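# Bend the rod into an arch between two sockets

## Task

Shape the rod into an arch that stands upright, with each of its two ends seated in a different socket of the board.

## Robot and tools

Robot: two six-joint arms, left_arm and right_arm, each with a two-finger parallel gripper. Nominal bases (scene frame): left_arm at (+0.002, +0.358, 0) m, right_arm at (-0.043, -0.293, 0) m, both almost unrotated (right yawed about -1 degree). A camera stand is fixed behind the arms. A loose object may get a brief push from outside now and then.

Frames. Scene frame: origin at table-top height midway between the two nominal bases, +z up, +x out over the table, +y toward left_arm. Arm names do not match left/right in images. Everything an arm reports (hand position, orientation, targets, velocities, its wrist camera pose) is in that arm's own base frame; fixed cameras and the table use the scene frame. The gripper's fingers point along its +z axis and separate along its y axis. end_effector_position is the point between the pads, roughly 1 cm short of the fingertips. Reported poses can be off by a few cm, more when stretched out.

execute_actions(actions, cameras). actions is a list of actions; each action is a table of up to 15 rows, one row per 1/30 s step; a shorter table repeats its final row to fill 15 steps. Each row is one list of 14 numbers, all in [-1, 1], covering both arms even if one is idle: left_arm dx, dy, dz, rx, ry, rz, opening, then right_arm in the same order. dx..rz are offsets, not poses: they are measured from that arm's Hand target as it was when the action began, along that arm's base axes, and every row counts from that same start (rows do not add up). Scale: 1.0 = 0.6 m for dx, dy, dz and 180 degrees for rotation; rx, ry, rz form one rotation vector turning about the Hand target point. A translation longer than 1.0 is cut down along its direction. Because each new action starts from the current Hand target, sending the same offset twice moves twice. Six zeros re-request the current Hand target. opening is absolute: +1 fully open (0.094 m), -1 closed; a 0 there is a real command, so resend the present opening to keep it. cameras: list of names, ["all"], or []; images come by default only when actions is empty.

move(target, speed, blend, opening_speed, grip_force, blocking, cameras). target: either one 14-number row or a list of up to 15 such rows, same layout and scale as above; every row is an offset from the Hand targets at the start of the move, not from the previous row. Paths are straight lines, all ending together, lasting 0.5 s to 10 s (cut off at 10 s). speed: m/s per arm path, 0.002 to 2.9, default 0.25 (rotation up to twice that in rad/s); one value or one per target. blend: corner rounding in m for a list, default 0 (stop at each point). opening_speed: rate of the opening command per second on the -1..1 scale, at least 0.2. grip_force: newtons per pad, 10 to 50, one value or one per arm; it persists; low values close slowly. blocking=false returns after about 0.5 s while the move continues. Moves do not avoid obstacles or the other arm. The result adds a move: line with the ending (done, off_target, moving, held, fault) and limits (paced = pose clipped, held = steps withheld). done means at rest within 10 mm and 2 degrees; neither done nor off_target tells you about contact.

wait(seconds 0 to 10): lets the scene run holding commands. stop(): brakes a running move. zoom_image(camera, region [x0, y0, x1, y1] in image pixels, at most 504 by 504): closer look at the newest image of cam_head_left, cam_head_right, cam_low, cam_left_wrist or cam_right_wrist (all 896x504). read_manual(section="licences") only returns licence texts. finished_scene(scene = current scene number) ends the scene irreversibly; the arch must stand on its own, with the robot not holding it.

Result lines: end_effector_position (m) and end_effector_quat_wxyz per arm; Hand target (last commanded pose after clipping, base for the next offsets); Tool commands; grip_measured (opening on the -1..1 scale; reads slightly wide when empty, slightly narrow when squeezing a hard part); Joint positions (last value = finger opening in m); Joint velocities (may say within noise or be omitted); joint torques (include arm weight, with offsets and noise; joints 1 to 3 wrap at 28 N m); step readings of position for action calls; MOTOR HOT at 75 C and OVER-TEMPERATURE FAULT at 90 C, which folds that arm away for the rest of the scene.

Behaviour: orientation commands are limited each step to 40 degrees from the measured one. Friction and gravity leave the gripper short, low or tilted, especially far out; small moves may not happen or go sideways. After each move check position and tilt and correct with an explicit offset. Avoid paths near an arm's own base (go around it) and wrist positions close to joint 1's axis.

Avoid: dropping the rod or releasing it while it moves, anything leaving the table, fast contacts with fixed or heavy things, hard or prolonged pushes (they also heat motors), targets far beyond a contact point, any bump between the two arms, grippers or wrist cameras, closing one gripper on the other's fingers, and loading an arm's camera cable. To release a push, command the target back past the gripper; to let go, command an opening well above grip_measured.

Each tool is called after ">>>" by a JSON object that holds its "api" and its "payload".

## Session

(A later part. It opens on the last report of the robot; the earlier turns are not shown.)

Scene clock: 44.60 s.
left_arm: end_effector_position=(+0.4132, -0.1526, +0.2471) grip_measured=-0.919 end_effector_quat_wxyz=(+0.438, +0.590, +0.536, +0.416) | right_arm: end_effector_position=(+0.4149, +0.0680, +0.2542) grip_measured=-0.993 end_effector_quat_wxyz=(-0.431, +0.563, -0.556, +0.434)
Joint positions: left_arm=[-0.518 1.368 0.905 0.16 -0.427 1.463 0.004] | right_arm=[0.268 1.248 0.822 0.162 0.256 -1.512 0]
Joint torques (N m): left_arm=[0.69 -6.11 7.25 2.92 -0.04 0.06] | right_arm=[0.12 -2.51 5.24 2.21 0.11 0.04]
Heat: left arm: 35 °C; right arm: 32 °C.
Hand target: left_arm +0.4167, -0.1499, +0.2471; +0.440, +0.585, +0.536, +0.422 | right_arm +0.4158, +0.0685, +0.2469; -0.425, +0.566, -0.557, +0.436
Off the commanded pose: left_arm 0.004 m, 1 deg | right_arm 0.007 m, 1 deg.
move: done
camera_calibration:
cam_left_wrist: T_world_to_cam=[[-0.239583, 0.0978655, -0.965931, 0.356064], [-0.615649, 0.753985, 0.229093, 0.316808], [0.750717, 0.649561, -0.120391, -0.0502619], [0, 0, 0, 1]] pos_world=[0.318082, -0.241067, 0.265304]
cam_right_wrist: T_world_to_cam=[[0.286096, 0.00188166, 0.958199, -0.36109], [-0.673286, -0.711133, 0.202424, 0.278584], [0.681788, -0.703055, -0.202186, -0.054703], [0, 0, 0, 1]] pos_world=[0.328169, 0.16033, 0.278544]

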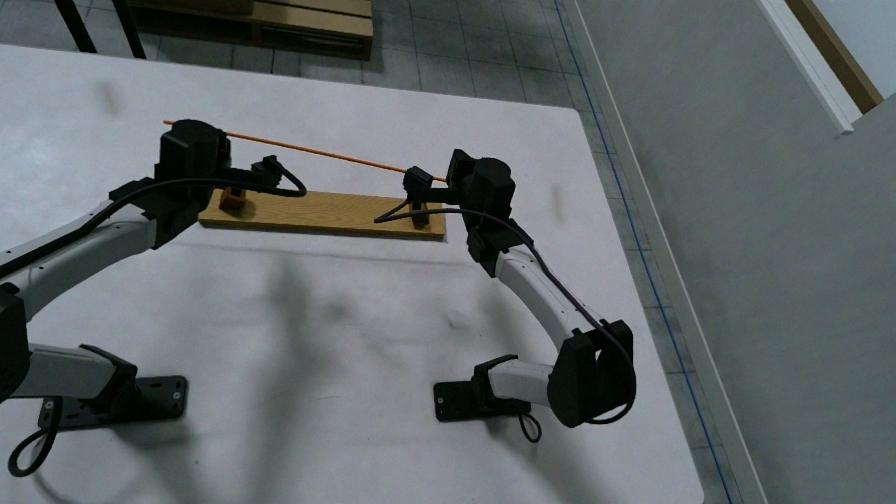

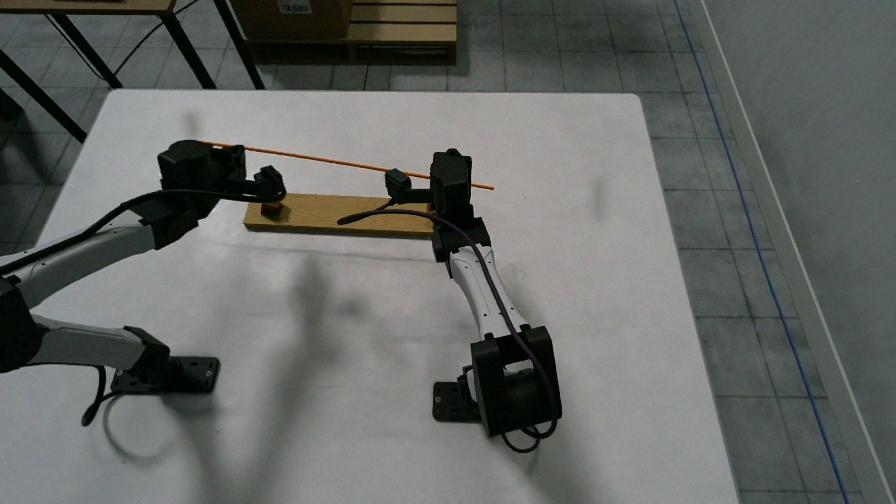

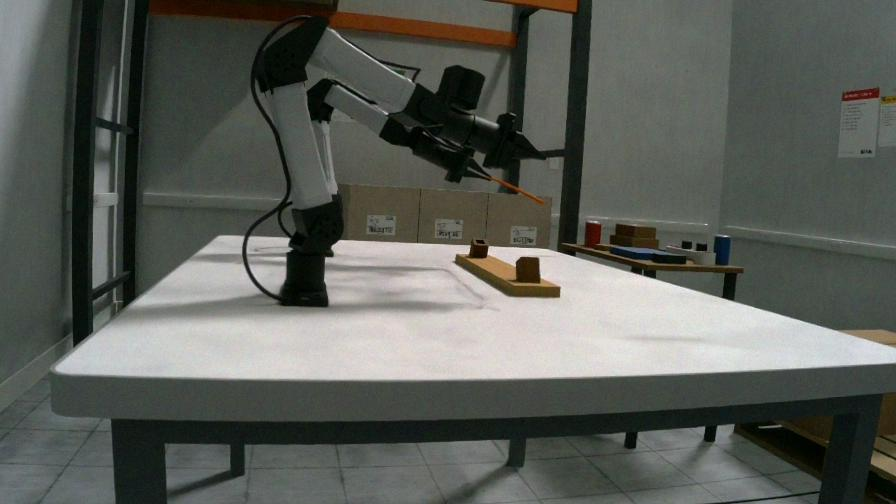

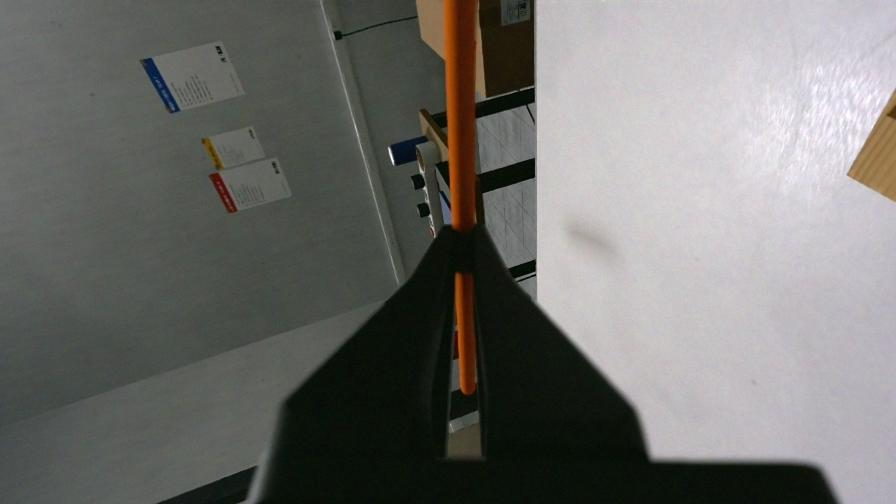

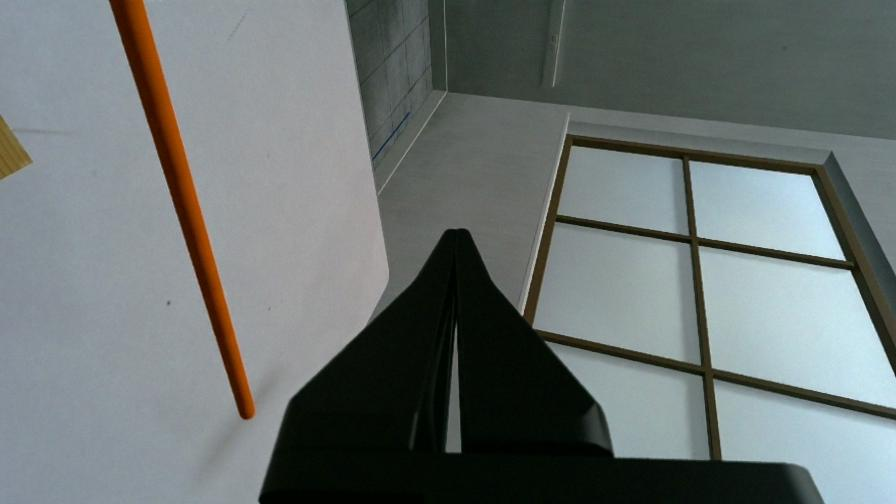

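>>> {"api": "move", "payload": {"target": [[0,0,0,0,0,0,-1,-0.12,0,0.01,0,0,0,-1],[0,0,0,0,0,0,-1,-0.12,0,-0.09,0.044,0,0,0.4]], "speed": 0.15, "cameras": ["all"]}}

Scene clock: 58.50 s.
left_arm: end_effector_position=(+0.4133, -0.1526, +0.2472) grip_measured=-0.919 end_effector_quat_wxyz=(+0.438, +0.590, +0.536, +0.416) | right_arm: end_effector_position=(+0.3433, +0.0671, +0.1987) grip_measured=+0.397 end_effector_quat_wxyz=(+0.460, -0.533, +0.584, -0.404)
Joint positions: left_arm=[-0.518 1.368 0.905 0.16 -0.427 1.463 0.004] | right_arm=[0.351 0.979 0.455 0.257 0.322 -1.374 0.066]
Joint torques (N m): left_arm=[0.75 -6.11 7.21 2.93 -0.04 0.06] | right_arm=[-0.76 -0.69 5.2 2.19 -0.17 0.17]
Heat: left arm: 37 °C; right arm: 35 °C.
Hand target: left_arm +0.4167, -0.1499, +0.2470; +0.440, +0.585, +0.536, +0.422 | right_arm +0.3438, +0.0686, +0.1929; +0.463, -0.535, +0.585, -0.396
Off the commanded pose: left_arm 0.004 m, 1 deg | right_arm 0.006 m, 1 deg.
move: done
camera_calibration:
cam_left_wrist: T_world_to_cam=[[-0.239186, 0.0976805, -0.966048, 0.356021], [-0.615782, 0.753995, 0.228702, 0.316935], [0.750735, 0.649577, -0.120195, -0.050304], [0, 0, 0, 1]] pos_world=[0.318083, -0.241067, 0.265404]
cam_right_wrist: T_world_to_cam=[[0.28505, -0.113288, 0.951794, -0.278093], [-0.683952, -0.719728, 0.119168, 0.261695], [0.671533, -0.68495, -0.282643, 0.00046874], [0, 0, 0, 1]] pos_world=[0.257942, 0.157165, 0.233634]

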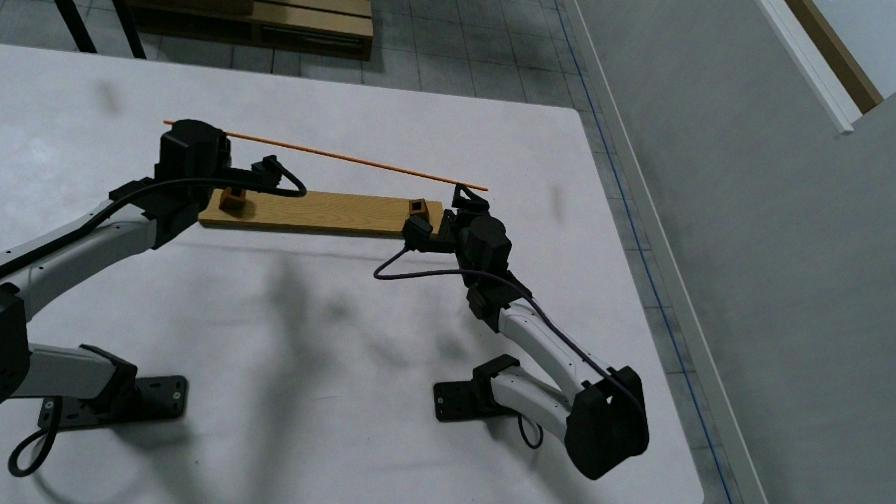

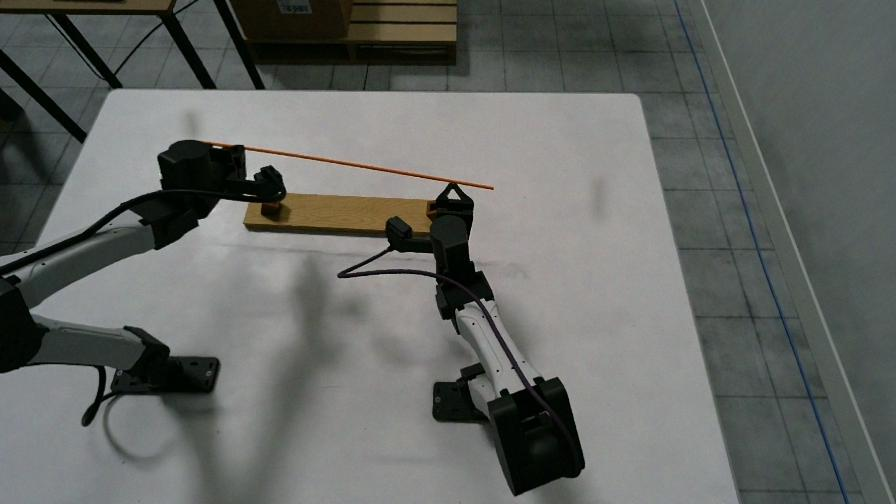

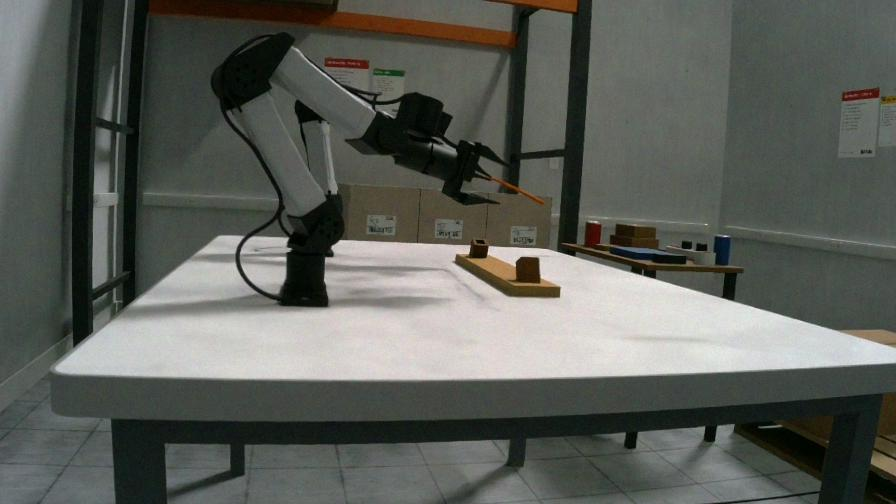

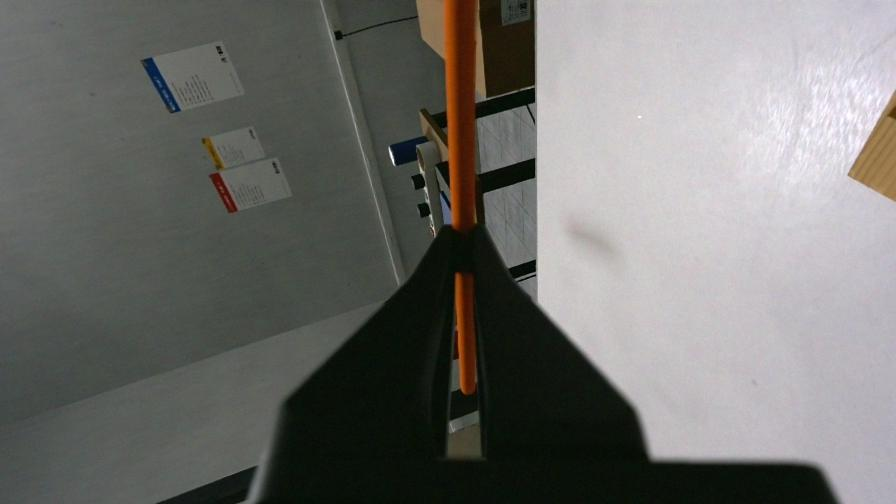

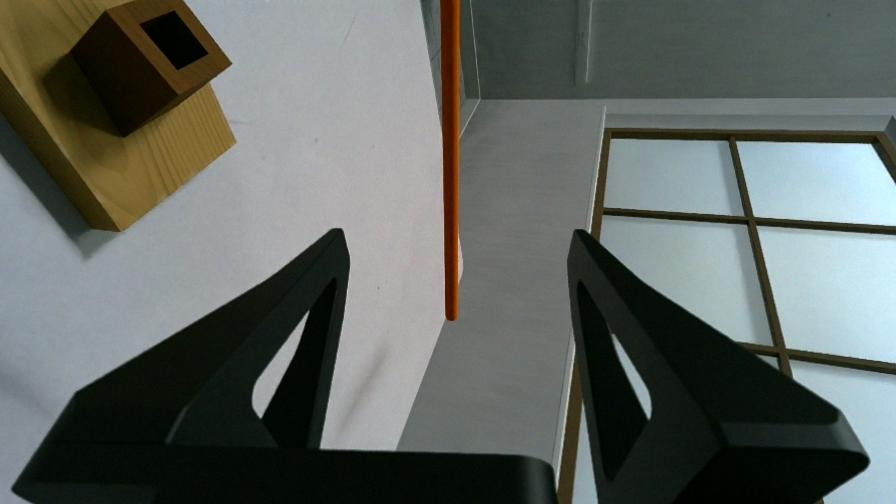

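>>> {"api": "move", "payload": {"target": [0,0,0,0,0,0,-1,0.0983,-0.0267,-0.034,0,0,0,0.2], "speed": 0.1, "cameras": ["cam_low","cam_right_wrist","cam_head_right"]}}

Scene clock: 64.30 s.
left_arm: end_effector_position=(+0.4133, -0.1526, +0.2473) grip_measured=-0.919 end_effector_quat_wxyz=(+0.438, +0.590, +0.536, +0.416) | right_arm: end_effector_position=(+0.3948, +0.0492, +0.1612) grip_measured=+0.203 end_effector_quat_wxyz=(+0.448, -0.538, +0.595, -0.394)
Joint positions: left_arm=[-0.518 1.368 0.905 0.161 -0.427 1.464 0.004] | right_arm=[0.203 1.299 0.494 0.508 0.182 -1.402 0.057]
Joint torques (N m): left_arm=[0.72 -6.11 7.25 2.93 -0.04 0.06] | right_arm=[-0.69 -2.24 7.8 2.2 -0.12 0.06]
Heat: left arm: 38 °C; right arm: 35 °C.
Hand target: left_arm +0.4167, -0.1499, +0.2471; +0.440, +0.585, +0.536, +0.422 | right_arm +0.4028, +0.0526, +0.1725; +0.463, -0.535, +0.585, -0.396
Off the commanded pose: left_arm 0.004 m, 1 deg | right_arm 0.014 m, 2 deg.
move: off_target (right_arm)
camera_calibration:
cam_right_wrist: T_world_to_cam=[[0.320481, -0.1172, 0.939977, -0.271013], [-0.682653, -0.716532, 0.143407, 0.283947], [0.656716, -0.687638, -0.309642, -0.0465786], [0, 0, 0, 1]] pos_world=[0.311281, 0.139665, 0.199603]
Images, in order (width x height): cam_head_right 896x504, cam_low 896x504, cam_right_wrist 896x504.

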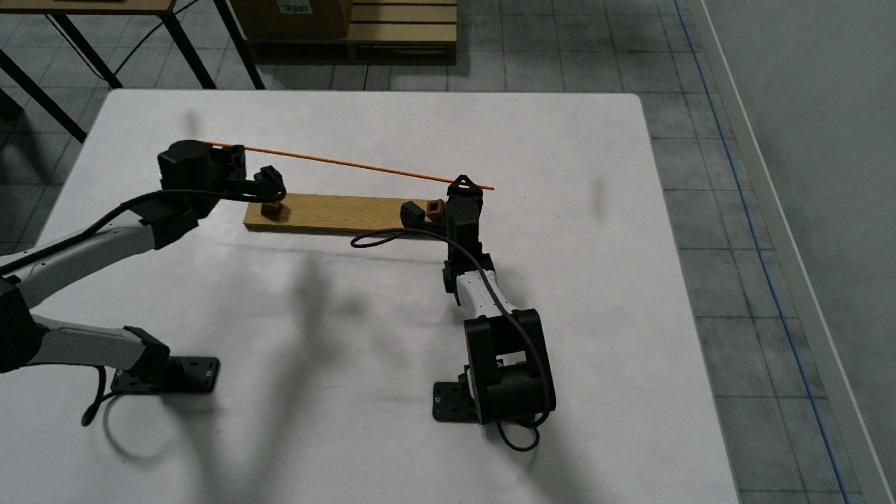

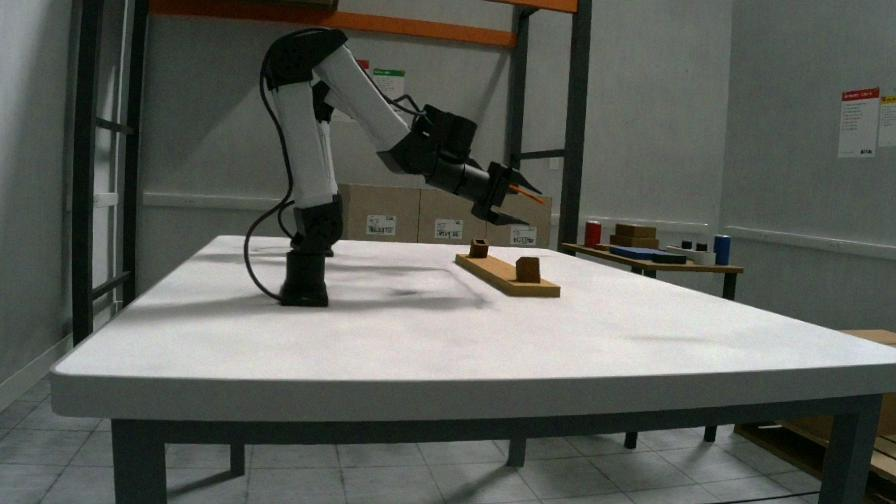

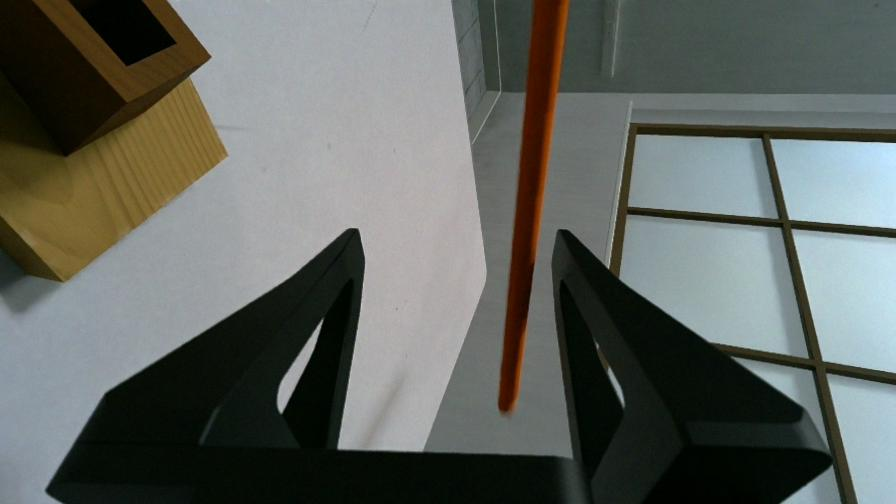

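>>> {"api": "move", "payload": {"target": [0,0,0,0,0,0,-1,0.005,-0.005,0.034,0.022,0,0,0.2], "speed": 0.1, "cameras": ["cam_low","cam_right_wrist"]}}

Scene clock: 68.63 s.
left_arm: end_effector_position=(+0.4133, -0.1526, +0.2473) grip_measured=-0.919 end_effector_quat_wxyz=(+0.438, +0.590, +0.536, +0.416) | right_arm: end_effector_position=(+0.4027, +0.0476, +0.1757) grip_measured=+0.203 end_effector_quat_wxyz=(+0.463, -0.527, +0.605, -0.377)
Joint positions: left_arm=[-0.518 1.368 0.905 0.161 -0.427 1.464 0.004] | right_arm=[0.176 1.292 0.555 0.442 0.137 -1.357 0.057]
Joint torques (N m): left_arm=[0.73 -6.08 7.25 2.93 -0.04 0.06] | right_arm=[-0.75 -4.96 7.91 1.89 -0.2 0.17]
Heat: left arm: 38 °C; right arm: 36 °C.
Hand target: left_arm +0.4167, -0.1499, +0.2471; +0.440, +0.585, +0.536, +0.422 | right_arm +0.4058, +0.0495, +0.1930; +0.481, -0.519, +0.599, -0.376
Off the commanded pose: left_arm 0.004 m, 1 deg | right_arm 0.018 m, 2 deg.
move: off_target (right_arm)
camera_calibration:
cam_right_wrist: T_world_to_cam=[[0.322351, -0.168908, 0.931429, -0.284137], [-0.680539, -0.725294, 0.103996, 0.292664], [0.657994, -0.667397, -0.348748, -0.0430425], [0, 0, 0, 1]] pos_world=[0.319083, 0.135548, 0.219207]
Images, in order (width x height): cam_low 896x504, cam_right_wrist 896x504.

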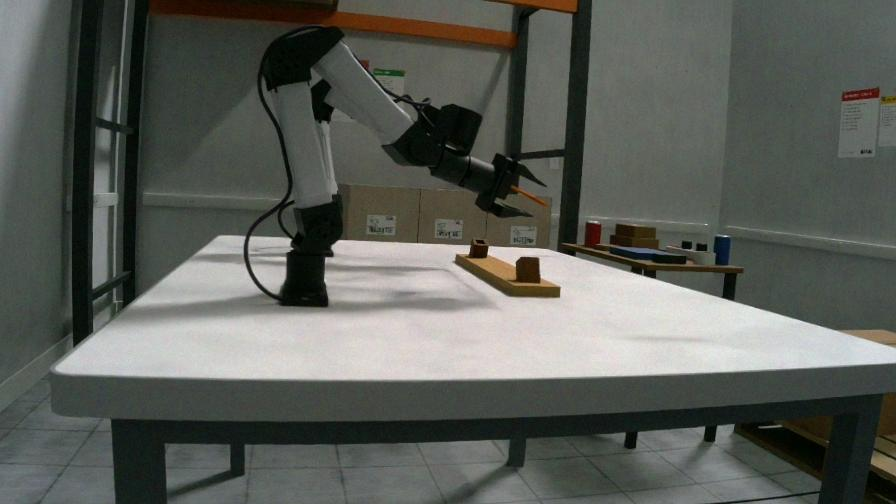

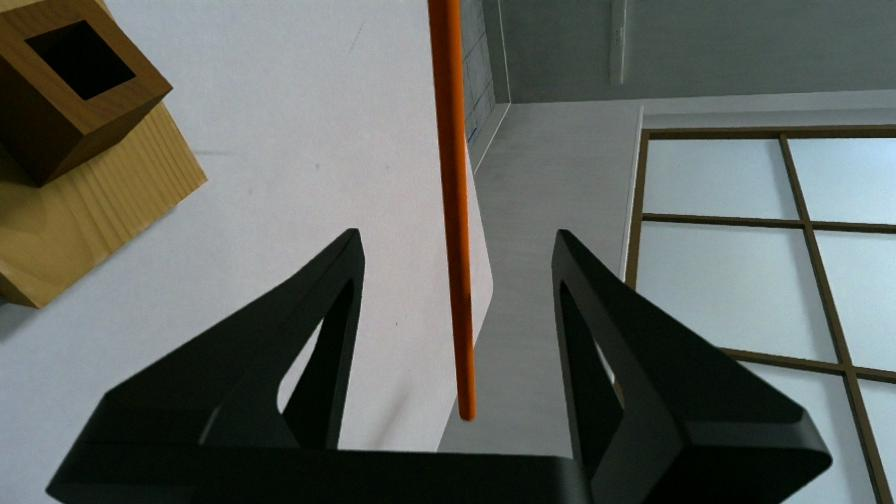

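>>> {"api": "move", "payload": {"target": [0,0,0,0,0,0,-1,0,0,0,0,0,0,-1], "opening_speed": 0.4, "cameras": ["cam_right_wrist","cam_left_wrist"]}}

Scene clock: 76.03 s.
left_arm: end_effector_position=(+0.4134, -0.1527, +0.2478) grip_measured=-0.919 end_effector_quat_wxyz=(+0.439, +0.589, +0.536, +0.416) | right_arm: end_effector_position=(+0.4025, +0.0478, +0.1749) grip_measured=-0.895 end_effector_quat_wxyz=(+0.462, -0.528, +0.606, -0.375)
Joint positions: left_arm=[-0.518 1.368 0.905 0.163 -0.427 1.464 0.004] | right_arm=[0.176 1.292 0.555 0.438 0.136 -1.357 0.005]
Joint torques (N m): left_arm=[0.72 -6.09 7.24 2.9 -0.04 0.05] | right_arm=[-0.76 -4.97 7.91 1.93 -0.2 0.18]
Heat: left arm: 39 °C; right arm: 37 °C.
Hand target: left_arm +0.4167, -0.1499, +0.2470; +0.440, +0.585, +0.536, +0.422 | right_arm +0.4058, +0.0495, +0.1929; +0.481, -0.519, +0.599, -0.376
Off the commanded pose: left_arm 0.004 m, 1 deg | right_arm 0.018 m, 3 deg.
move: off_target (right_arm)
camera_calibration:
cam_left_wrist: T_world_to_cam=[[-0.236976, 0.0968169, -0.966679, 0.355785], [-0.616186, 0.754299, 0.226601, 0.317644], [0.751104, 0.649354, -0.119094, -0.0507839], [0, 0, 0, 1]] pos_world=[0.318185, -0.241068, 0.265904]
cam_right_wrist: T_world_to_cam=[[0.325721, -0.168648, 0.930303, -0.28445], [-0.679446, -0.725987, 0.106282, 0.291897], [0.657463, -0.666709, -0.351057, -0.0424355], [0, 0, 0, 1]] pos_world=[0.318879, 0.135649, 0.218704]
Images, in order (width x height): cam_left_wrist 896x504, cam_right_wrist 896x504.

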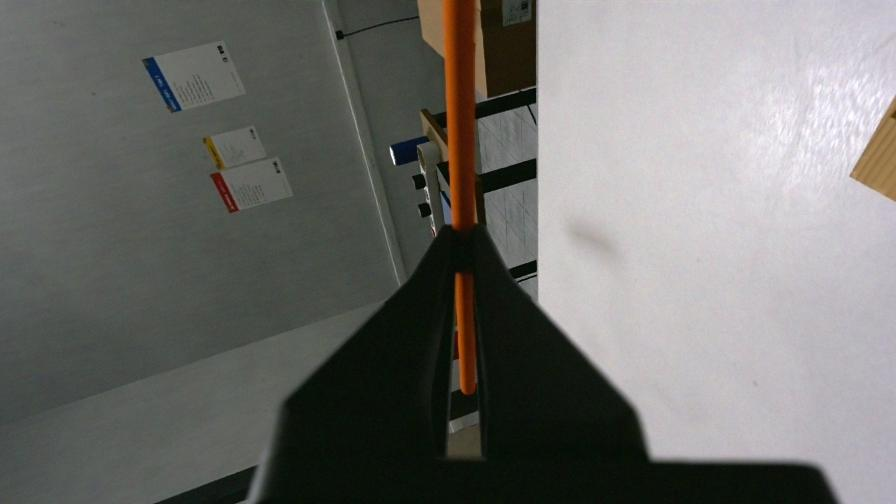

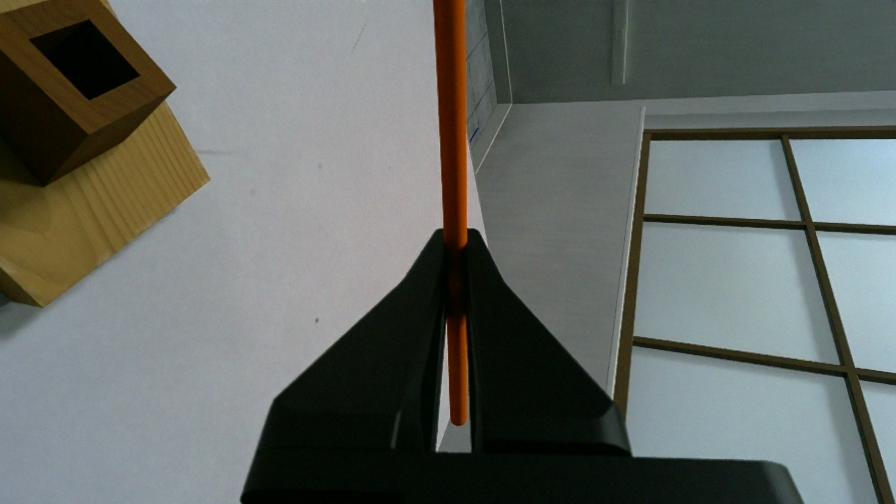

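>>> {"api": "move", "payload": {"target": [0,0,0,0,0,0,0.2,0,0,0,0,0,0,-1], "opening_speed": 0.4, "cameras": ["cam_right_wrist","cam_left_wrist"]}}

Scene clock: 80.80 s.
left_arm: end_effector_position=(+0.4136, -0.1528, +0.2487) grip_measured=+0.198 end_effector_quat_wxyz=(+0.440, +0.588, +0.536, +0.416) | right_arm: end_effector_position=(+0.4023, +0.0477, +0.1742) grip_measured=-0.895 end_effector_quat_wxyz=(+0.461, -0.528, +0.607, -0.375)
Joint positions: left_arm=[-0.518 1.368 0.905 0.167 -0.427 1.464 0.056] | right_arm=[0.176 1.292 0.555 0.435 0.136 -1.357 0.005]
Joint torques (N m): left_arm=[0.76 -6.06 7.24 2.86 -0.04 0.05] | right_arm=[-0.75 -4.98 7.9 1.96 -0.2 0.18]
Heat: left arm: 39 °C; right arm: 37 °C.
Hand target: left_arm +0.4167, -0.1499, +0.2470; +0.440, +0.585, +0.536, +0.422 | right_arm +0.4058, +0.0495, +0.1929; +0.481, -0.519, +0.599, -0.376
Off the commanded pose: left_arm 0.005 m, 1 deg | right_arm 0.019 m, 3 deg.
move: off_target (right_arm)
camera_calibration:
cam_left_wrist: T_world_to_cam=[[-0.233737, 0.0949928, -0.967648, 0.355309], [-0.616955, 0.75471, 0.223116, 0.31896], [0.751488, 0.649146, -0.117798, -0.0513049], [0, 0, 0, 1]] pos_world=[0.318388, -0.24117, 0.266605]
cam_right_wrist: T_world_to_cam=[[0.328495, -0.168147, 0.929418, -0.284709], [-0.679131, -0.725924, 0.108701, 0.291241], [0.656409, -0.666904, -0.352656, -0.0418318], [0, 0, 0, 1]] pos_world=[0.318775, 0.135648, 0.218203]
Images, in order (width x height): cam_left_wrist 896x504, cam_right_wrist 896x504.

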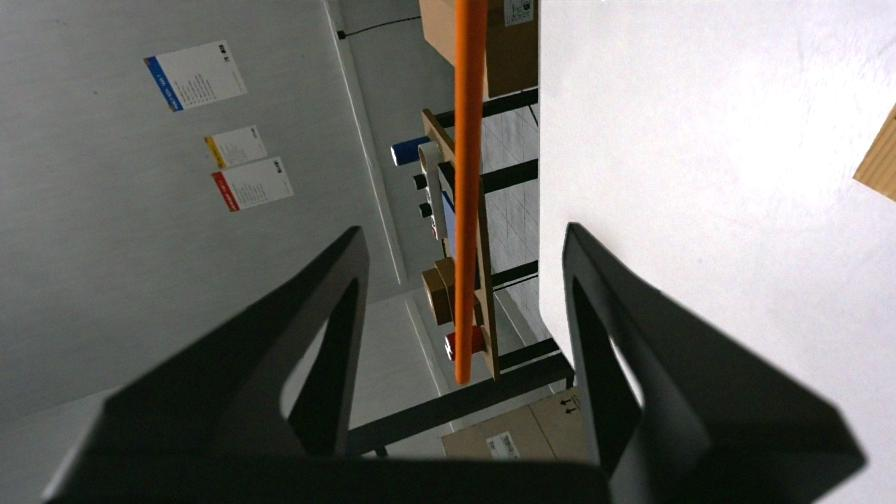

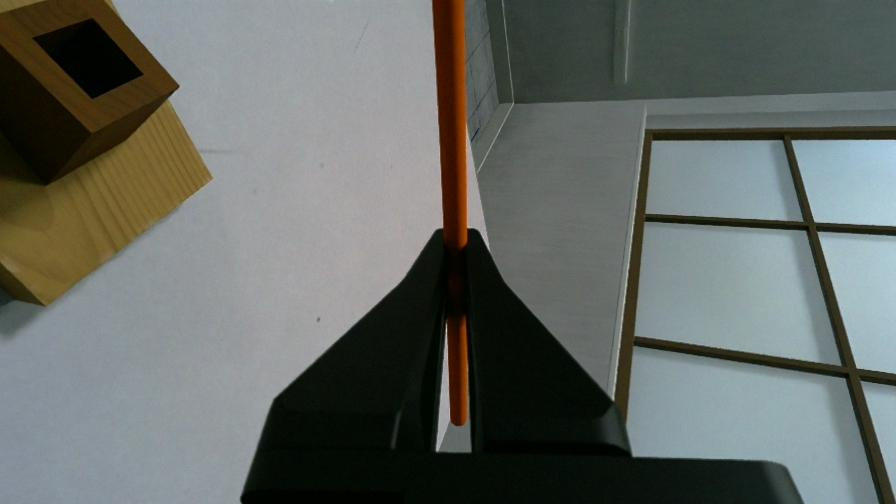

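>>> {"api": "move", "payload": {"target": [0.024,-0.0015,-0.007,0.022,0,0,0.2,0,0,0,0,0,0,-1], "speed": 0.08, "cameras": ["cam_left_wrist"]}}

Scene clock: 83.83 s.
left_arm: end_effector_position=(+0.4232, -0.1520, +0.2279) grip_measured=+0.198 end_effector_quat_wxyz=(+0.409, +0.613, +0.524, +0.427) | right_arm: end_effector_position=(+0.4023, +0.0477, +0.1742) grip_measured=-0.895 end_effector_quat_wxyz=(+0.461, -0.528, +0.607, -0.375)
Joint positions: left_arm=[-0.506 1.427 0.905 0.186 -0.428 1.526 0.056] | right_arm=[0.176 1.292 0.555 0.435 0.136 -1.357 0.005]
Joint torques (N m): left_arm=[0.66 -6.68 10.1 2.83 -0.11 0.1] | right_arm=[-0.76 -4.98 7.9 1.97 -0.2 0.18]
Heat: left arm: 40 °C; right arm: 37 °C.
Hand target: left_arm +0.4312, -0.1507, +0.2428; +0.419, +0.599, +0.521, +0.440 | right_arm +0.4058, +0.0495, +0.1929; +0.481, -0.519, +0.599, -0.376
Off the commanded pose: left_arm 0.017 m, 2 deg | right_arm 0.019 m, 3 deg.
move: off_target (left_arm, right_arm)
camera_calibration:
cam_left_wrist: T_world_to_cam=[[-0.26295, 0.172861, -0.949198, 0.357314], [-0.605251, 0.736601, 0.301813, 0.303271], [0.751351, 0.653864, -0.0890652, -0.0672554], [0, 0, 0, 1]] pos_world=[0.328043, -0.241179, 0.241641]
Images, in order (width x height): cam_left_wrist 896x504.

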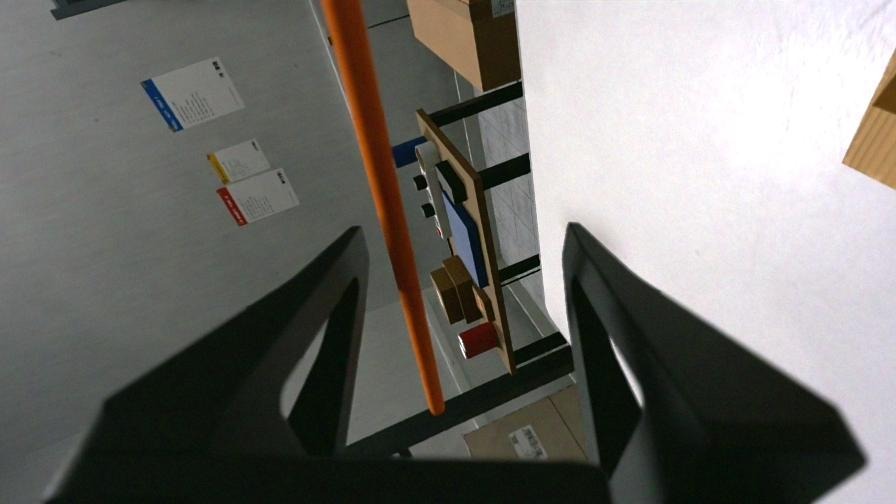

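>>> {"api": "move", "payload": {"target": [0.003,-0.0015,0.034,-0.03,0,0,0.2,0,0,0,0,0,0,-1], "speed": 0.08, "cameras": ["cam_left_wrist"]}}

Scene clock: 86.87 s.
left_arm: end_effector_position=(+0.4301, -0.1519, +0.2484) grip_measured=+0.198 end_effector_quat_wxyz=(+0.433, +0.590, +0.539, +0.418) | right_arm: end_effector_position=(+0.4023, +0.0477, +0.1742) grip_measured=-0.895 end_effector_quat_wxyz=(+0.461, -0.528, +0.607, -0.375)
Joint positions: left_arm=[-0.493 1.427 0.963 0.158 -0.413 1.473 0.056] | right_arm=[0.176 1.292 0.555 0.435 0.136 -1.357 0.005]
Joint torques (N m): left_arm=[0.69 -8.43 10.43 2.42 0.12 -0.16] | right_arm=[-0.75 -4.98 7.9 1.97 -0.2 0.18]
Heat: left arm: 40 °C; right arm: 37 °C.
Hand target: left_arm +0.4329, -0.1516, +0.2632; +0.447, +0.579, +0.541, +0.415 | right_arm +0.4058, +0.0495, +0.1930; +0.481, -0.519, +0.599, -0.376
Off the commanded pose: left_arm 0.015 m, 2 deg | right_arm 0.019 m, 3 deg.
move: off_target (left_arm, right_arm)
camera_calibration:
cam_left_wrist: T_world_to_cam=[[-0.244712, 0.102215, -0.964193, 0.363794], [-0.6213, 0.746914, 0.236867, 0.325791], [0.74438, 0.657018, -0.119273, -0.0595944], [0, 0, 0, 1]] pos_world=[0.3358, -0.241368, 0.266491]
Images, in order (width x height): cam_left_wrist 896x504.

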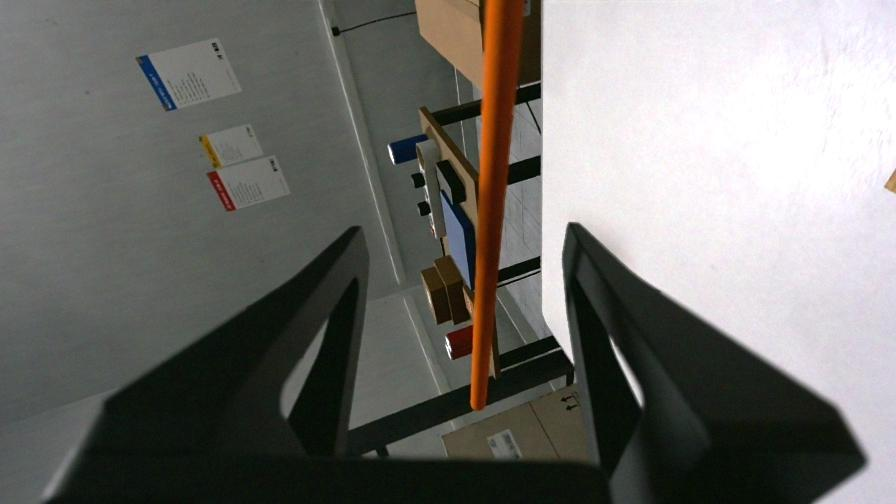

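>>> {"api": "move", "payload": {"target": [0.002,0,-0.010,0.012,0,0,0.2,0,0,0,0,0,0,-1], "speed": 0.08, "cameras": ["cam_left_wrist"]}}

Scene clock: 90.00 s.
left_arm: end_effector_position=(+0.4301, -0.1520, +0.2483) grip_measured=+0.198 end_effector_quat_wxyz=(+0.432, +0.591, +0.537, +0.419) | right_arm: end_effector_position=(+0.4023, +0.0477, +0.1742) grip_measured=-0.895 end_effector_quat_wxyz=(+0.461, -0.528, +0.607, -0.375)
Joint positions: left_arm=[-0.493 1.427 0.963 0.158 -0.412 1.478 0.056] | right_arm=[0.176 1.292 0.555 0.435 0.136 -1.357 0.005]
Joint torques (N m): left_arm=[0.42 -7.17 9.59 2.63 0 0.1] | right_arm=[-0.76 -4.97 7.9 1.97 -0.2 0.18]
Heat: left arm: 40 °C; right arm: 37 °C.
Hand target: left_arm +0.4341, -0.1517, +0.2572; +0.436, +0.587, +0.533, +0.425 | right_arm +0.4058, +0.0495, +0.1930; +0.481, -0.519, +0.599, -0.376
Off the commanded pose: left_arm 0.010 m, 1 deg | right_arm 0.019 m, 3 deg.
move: off_target (right_arm)
camera_calibration:
cam_left_wrist: T_world_to_cam=[[-0.244631, 0.107318, -0.963659, 0.364241], [-0.619944, 0.746863, 0.240551, 0.324419], [0.745537, 0.656261, -0.116175, -0.0609885], [0, 0, 0, 1]] pos_world=[0.335695, -0.241362, 0.265879]
Images, in order (width x height): cam_left_wrist 896x504.

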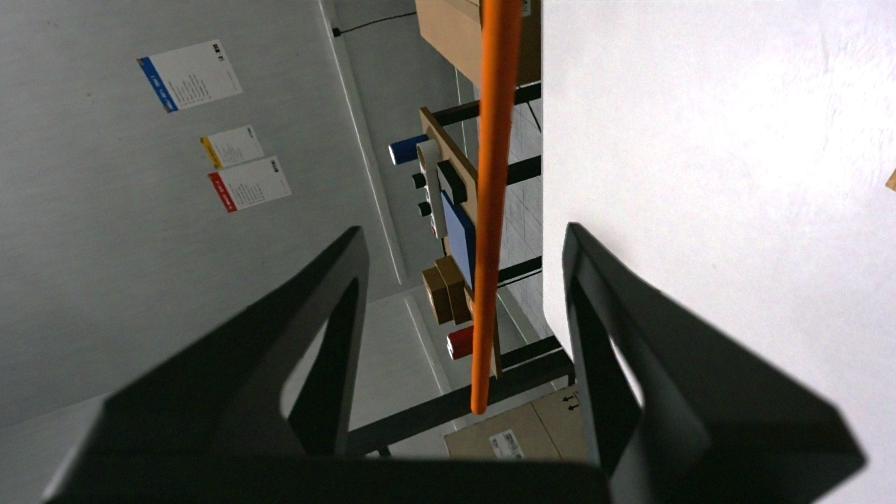

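>>> {"api": "move", "payload": {"target": [0,0,-0.003,0.01,0,0,-1,0,0,0,0,0,0,-1], "opening_speed": 0.4, "cameras": ["all"]}}

Scene clock: 95.13 s.
left_arm: end_effector_position=(+0.4301, -0.1514, +0.2484) grip_measured=-0.907 end_effector_quat_wxyz=(+0.425, +0.598, +0.529, +0.426) | right_arm: end_effector_position=(+0.4023, +0.0477, +0.1742) grip_measured=-0.895 end_effector_quat_wxyz=(+0.461, -0.528, +0.607, -0.375)
Joint positions: left_arm=[-0.493 1.427 0.963 0.158 -0.416 1.507 0.004] | right_arm=[0.176 1.292 0.555 0.435 0.136 -1.357 0.005]
Joint torques (N m): left_arm=[-0.01 -6.74 9.51 2.64 -0.1 0.07] | right_arm=[-0.76 -4.98 7.9 1.97 -0.2 0.18]
Heat: left arm: 40 °C; right arm: 37 °C.
Hand target: left_arm +0.4341, -0.1516, +0.2554; +0.427, +0.594, +0.527, +0.433 | right_arm +0.4058, +0.0495, +0.1930; +0.481, -0.519, +0.599, -0.376
Off the commanded pose: left_arm 0.008 m, 1 deg | right_arm 0.019 m, 3 deg.
move: off_target (right_arm)
camera_calibration:
cam_left_wrist: T_world_to_cam=[[-0.241889, 0.136942, -0.960592, 0.366779], [-0.616831, 0.7425, 0.261176, 0.316775], [0.749006, 0.655698, -0.0951328, -0.0681824], [0, 0, 0, 1]] pos_world=[0.335186, -0.240726, 0.263105]
cam_right_wrist: T_world_to_cam=[[0.328495, -0.168147, 0.929418, -0.284709], [-0.679131, -0.725924, 0.108701, 0.291241], [0.656409, -0.666904, -0.352656, -0.0418318], [0, 0, 0, 1]] pos_world=[0.318775, 0.135648, 0.218203]

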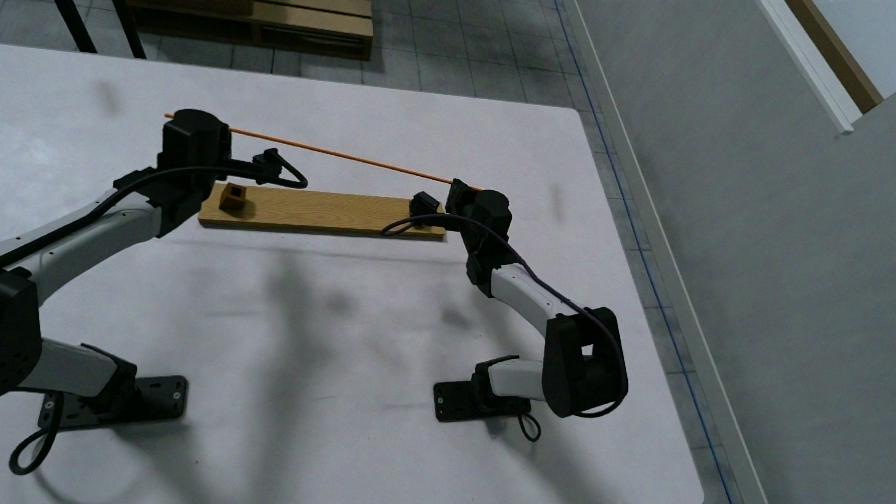

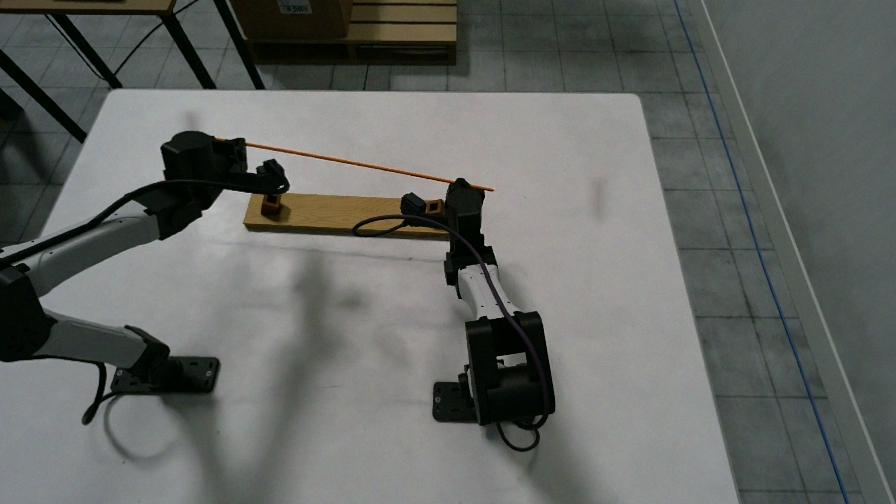

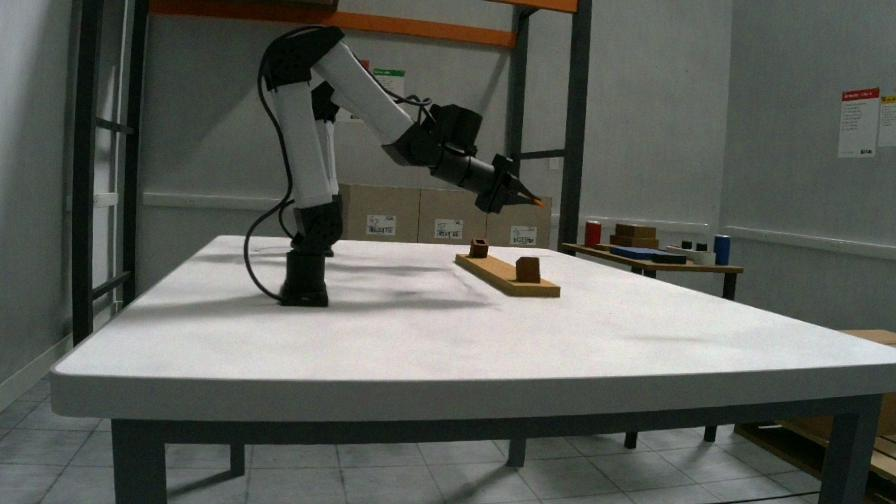

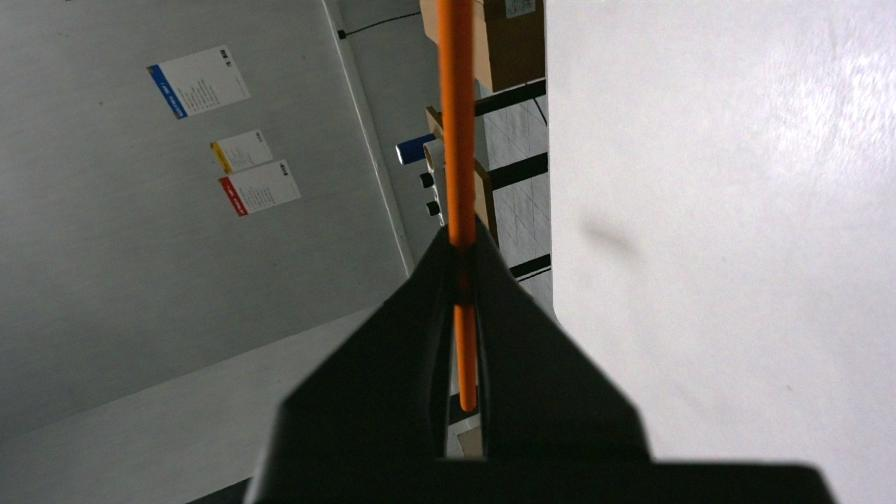

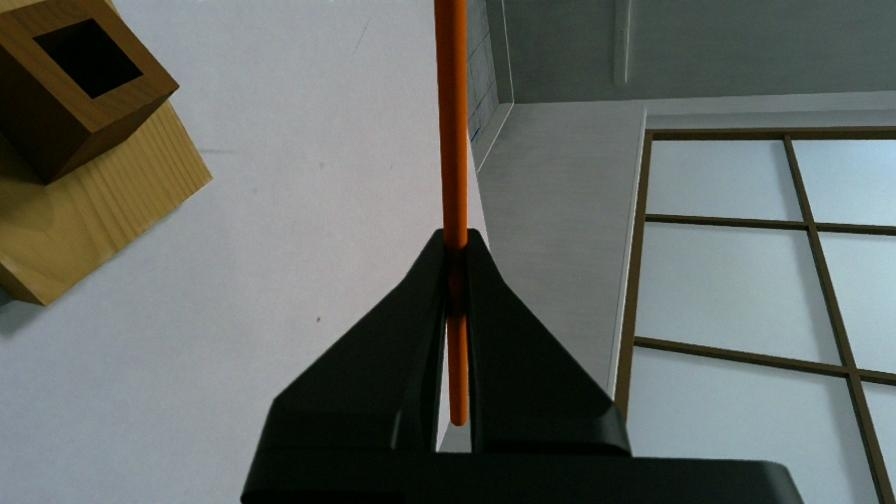

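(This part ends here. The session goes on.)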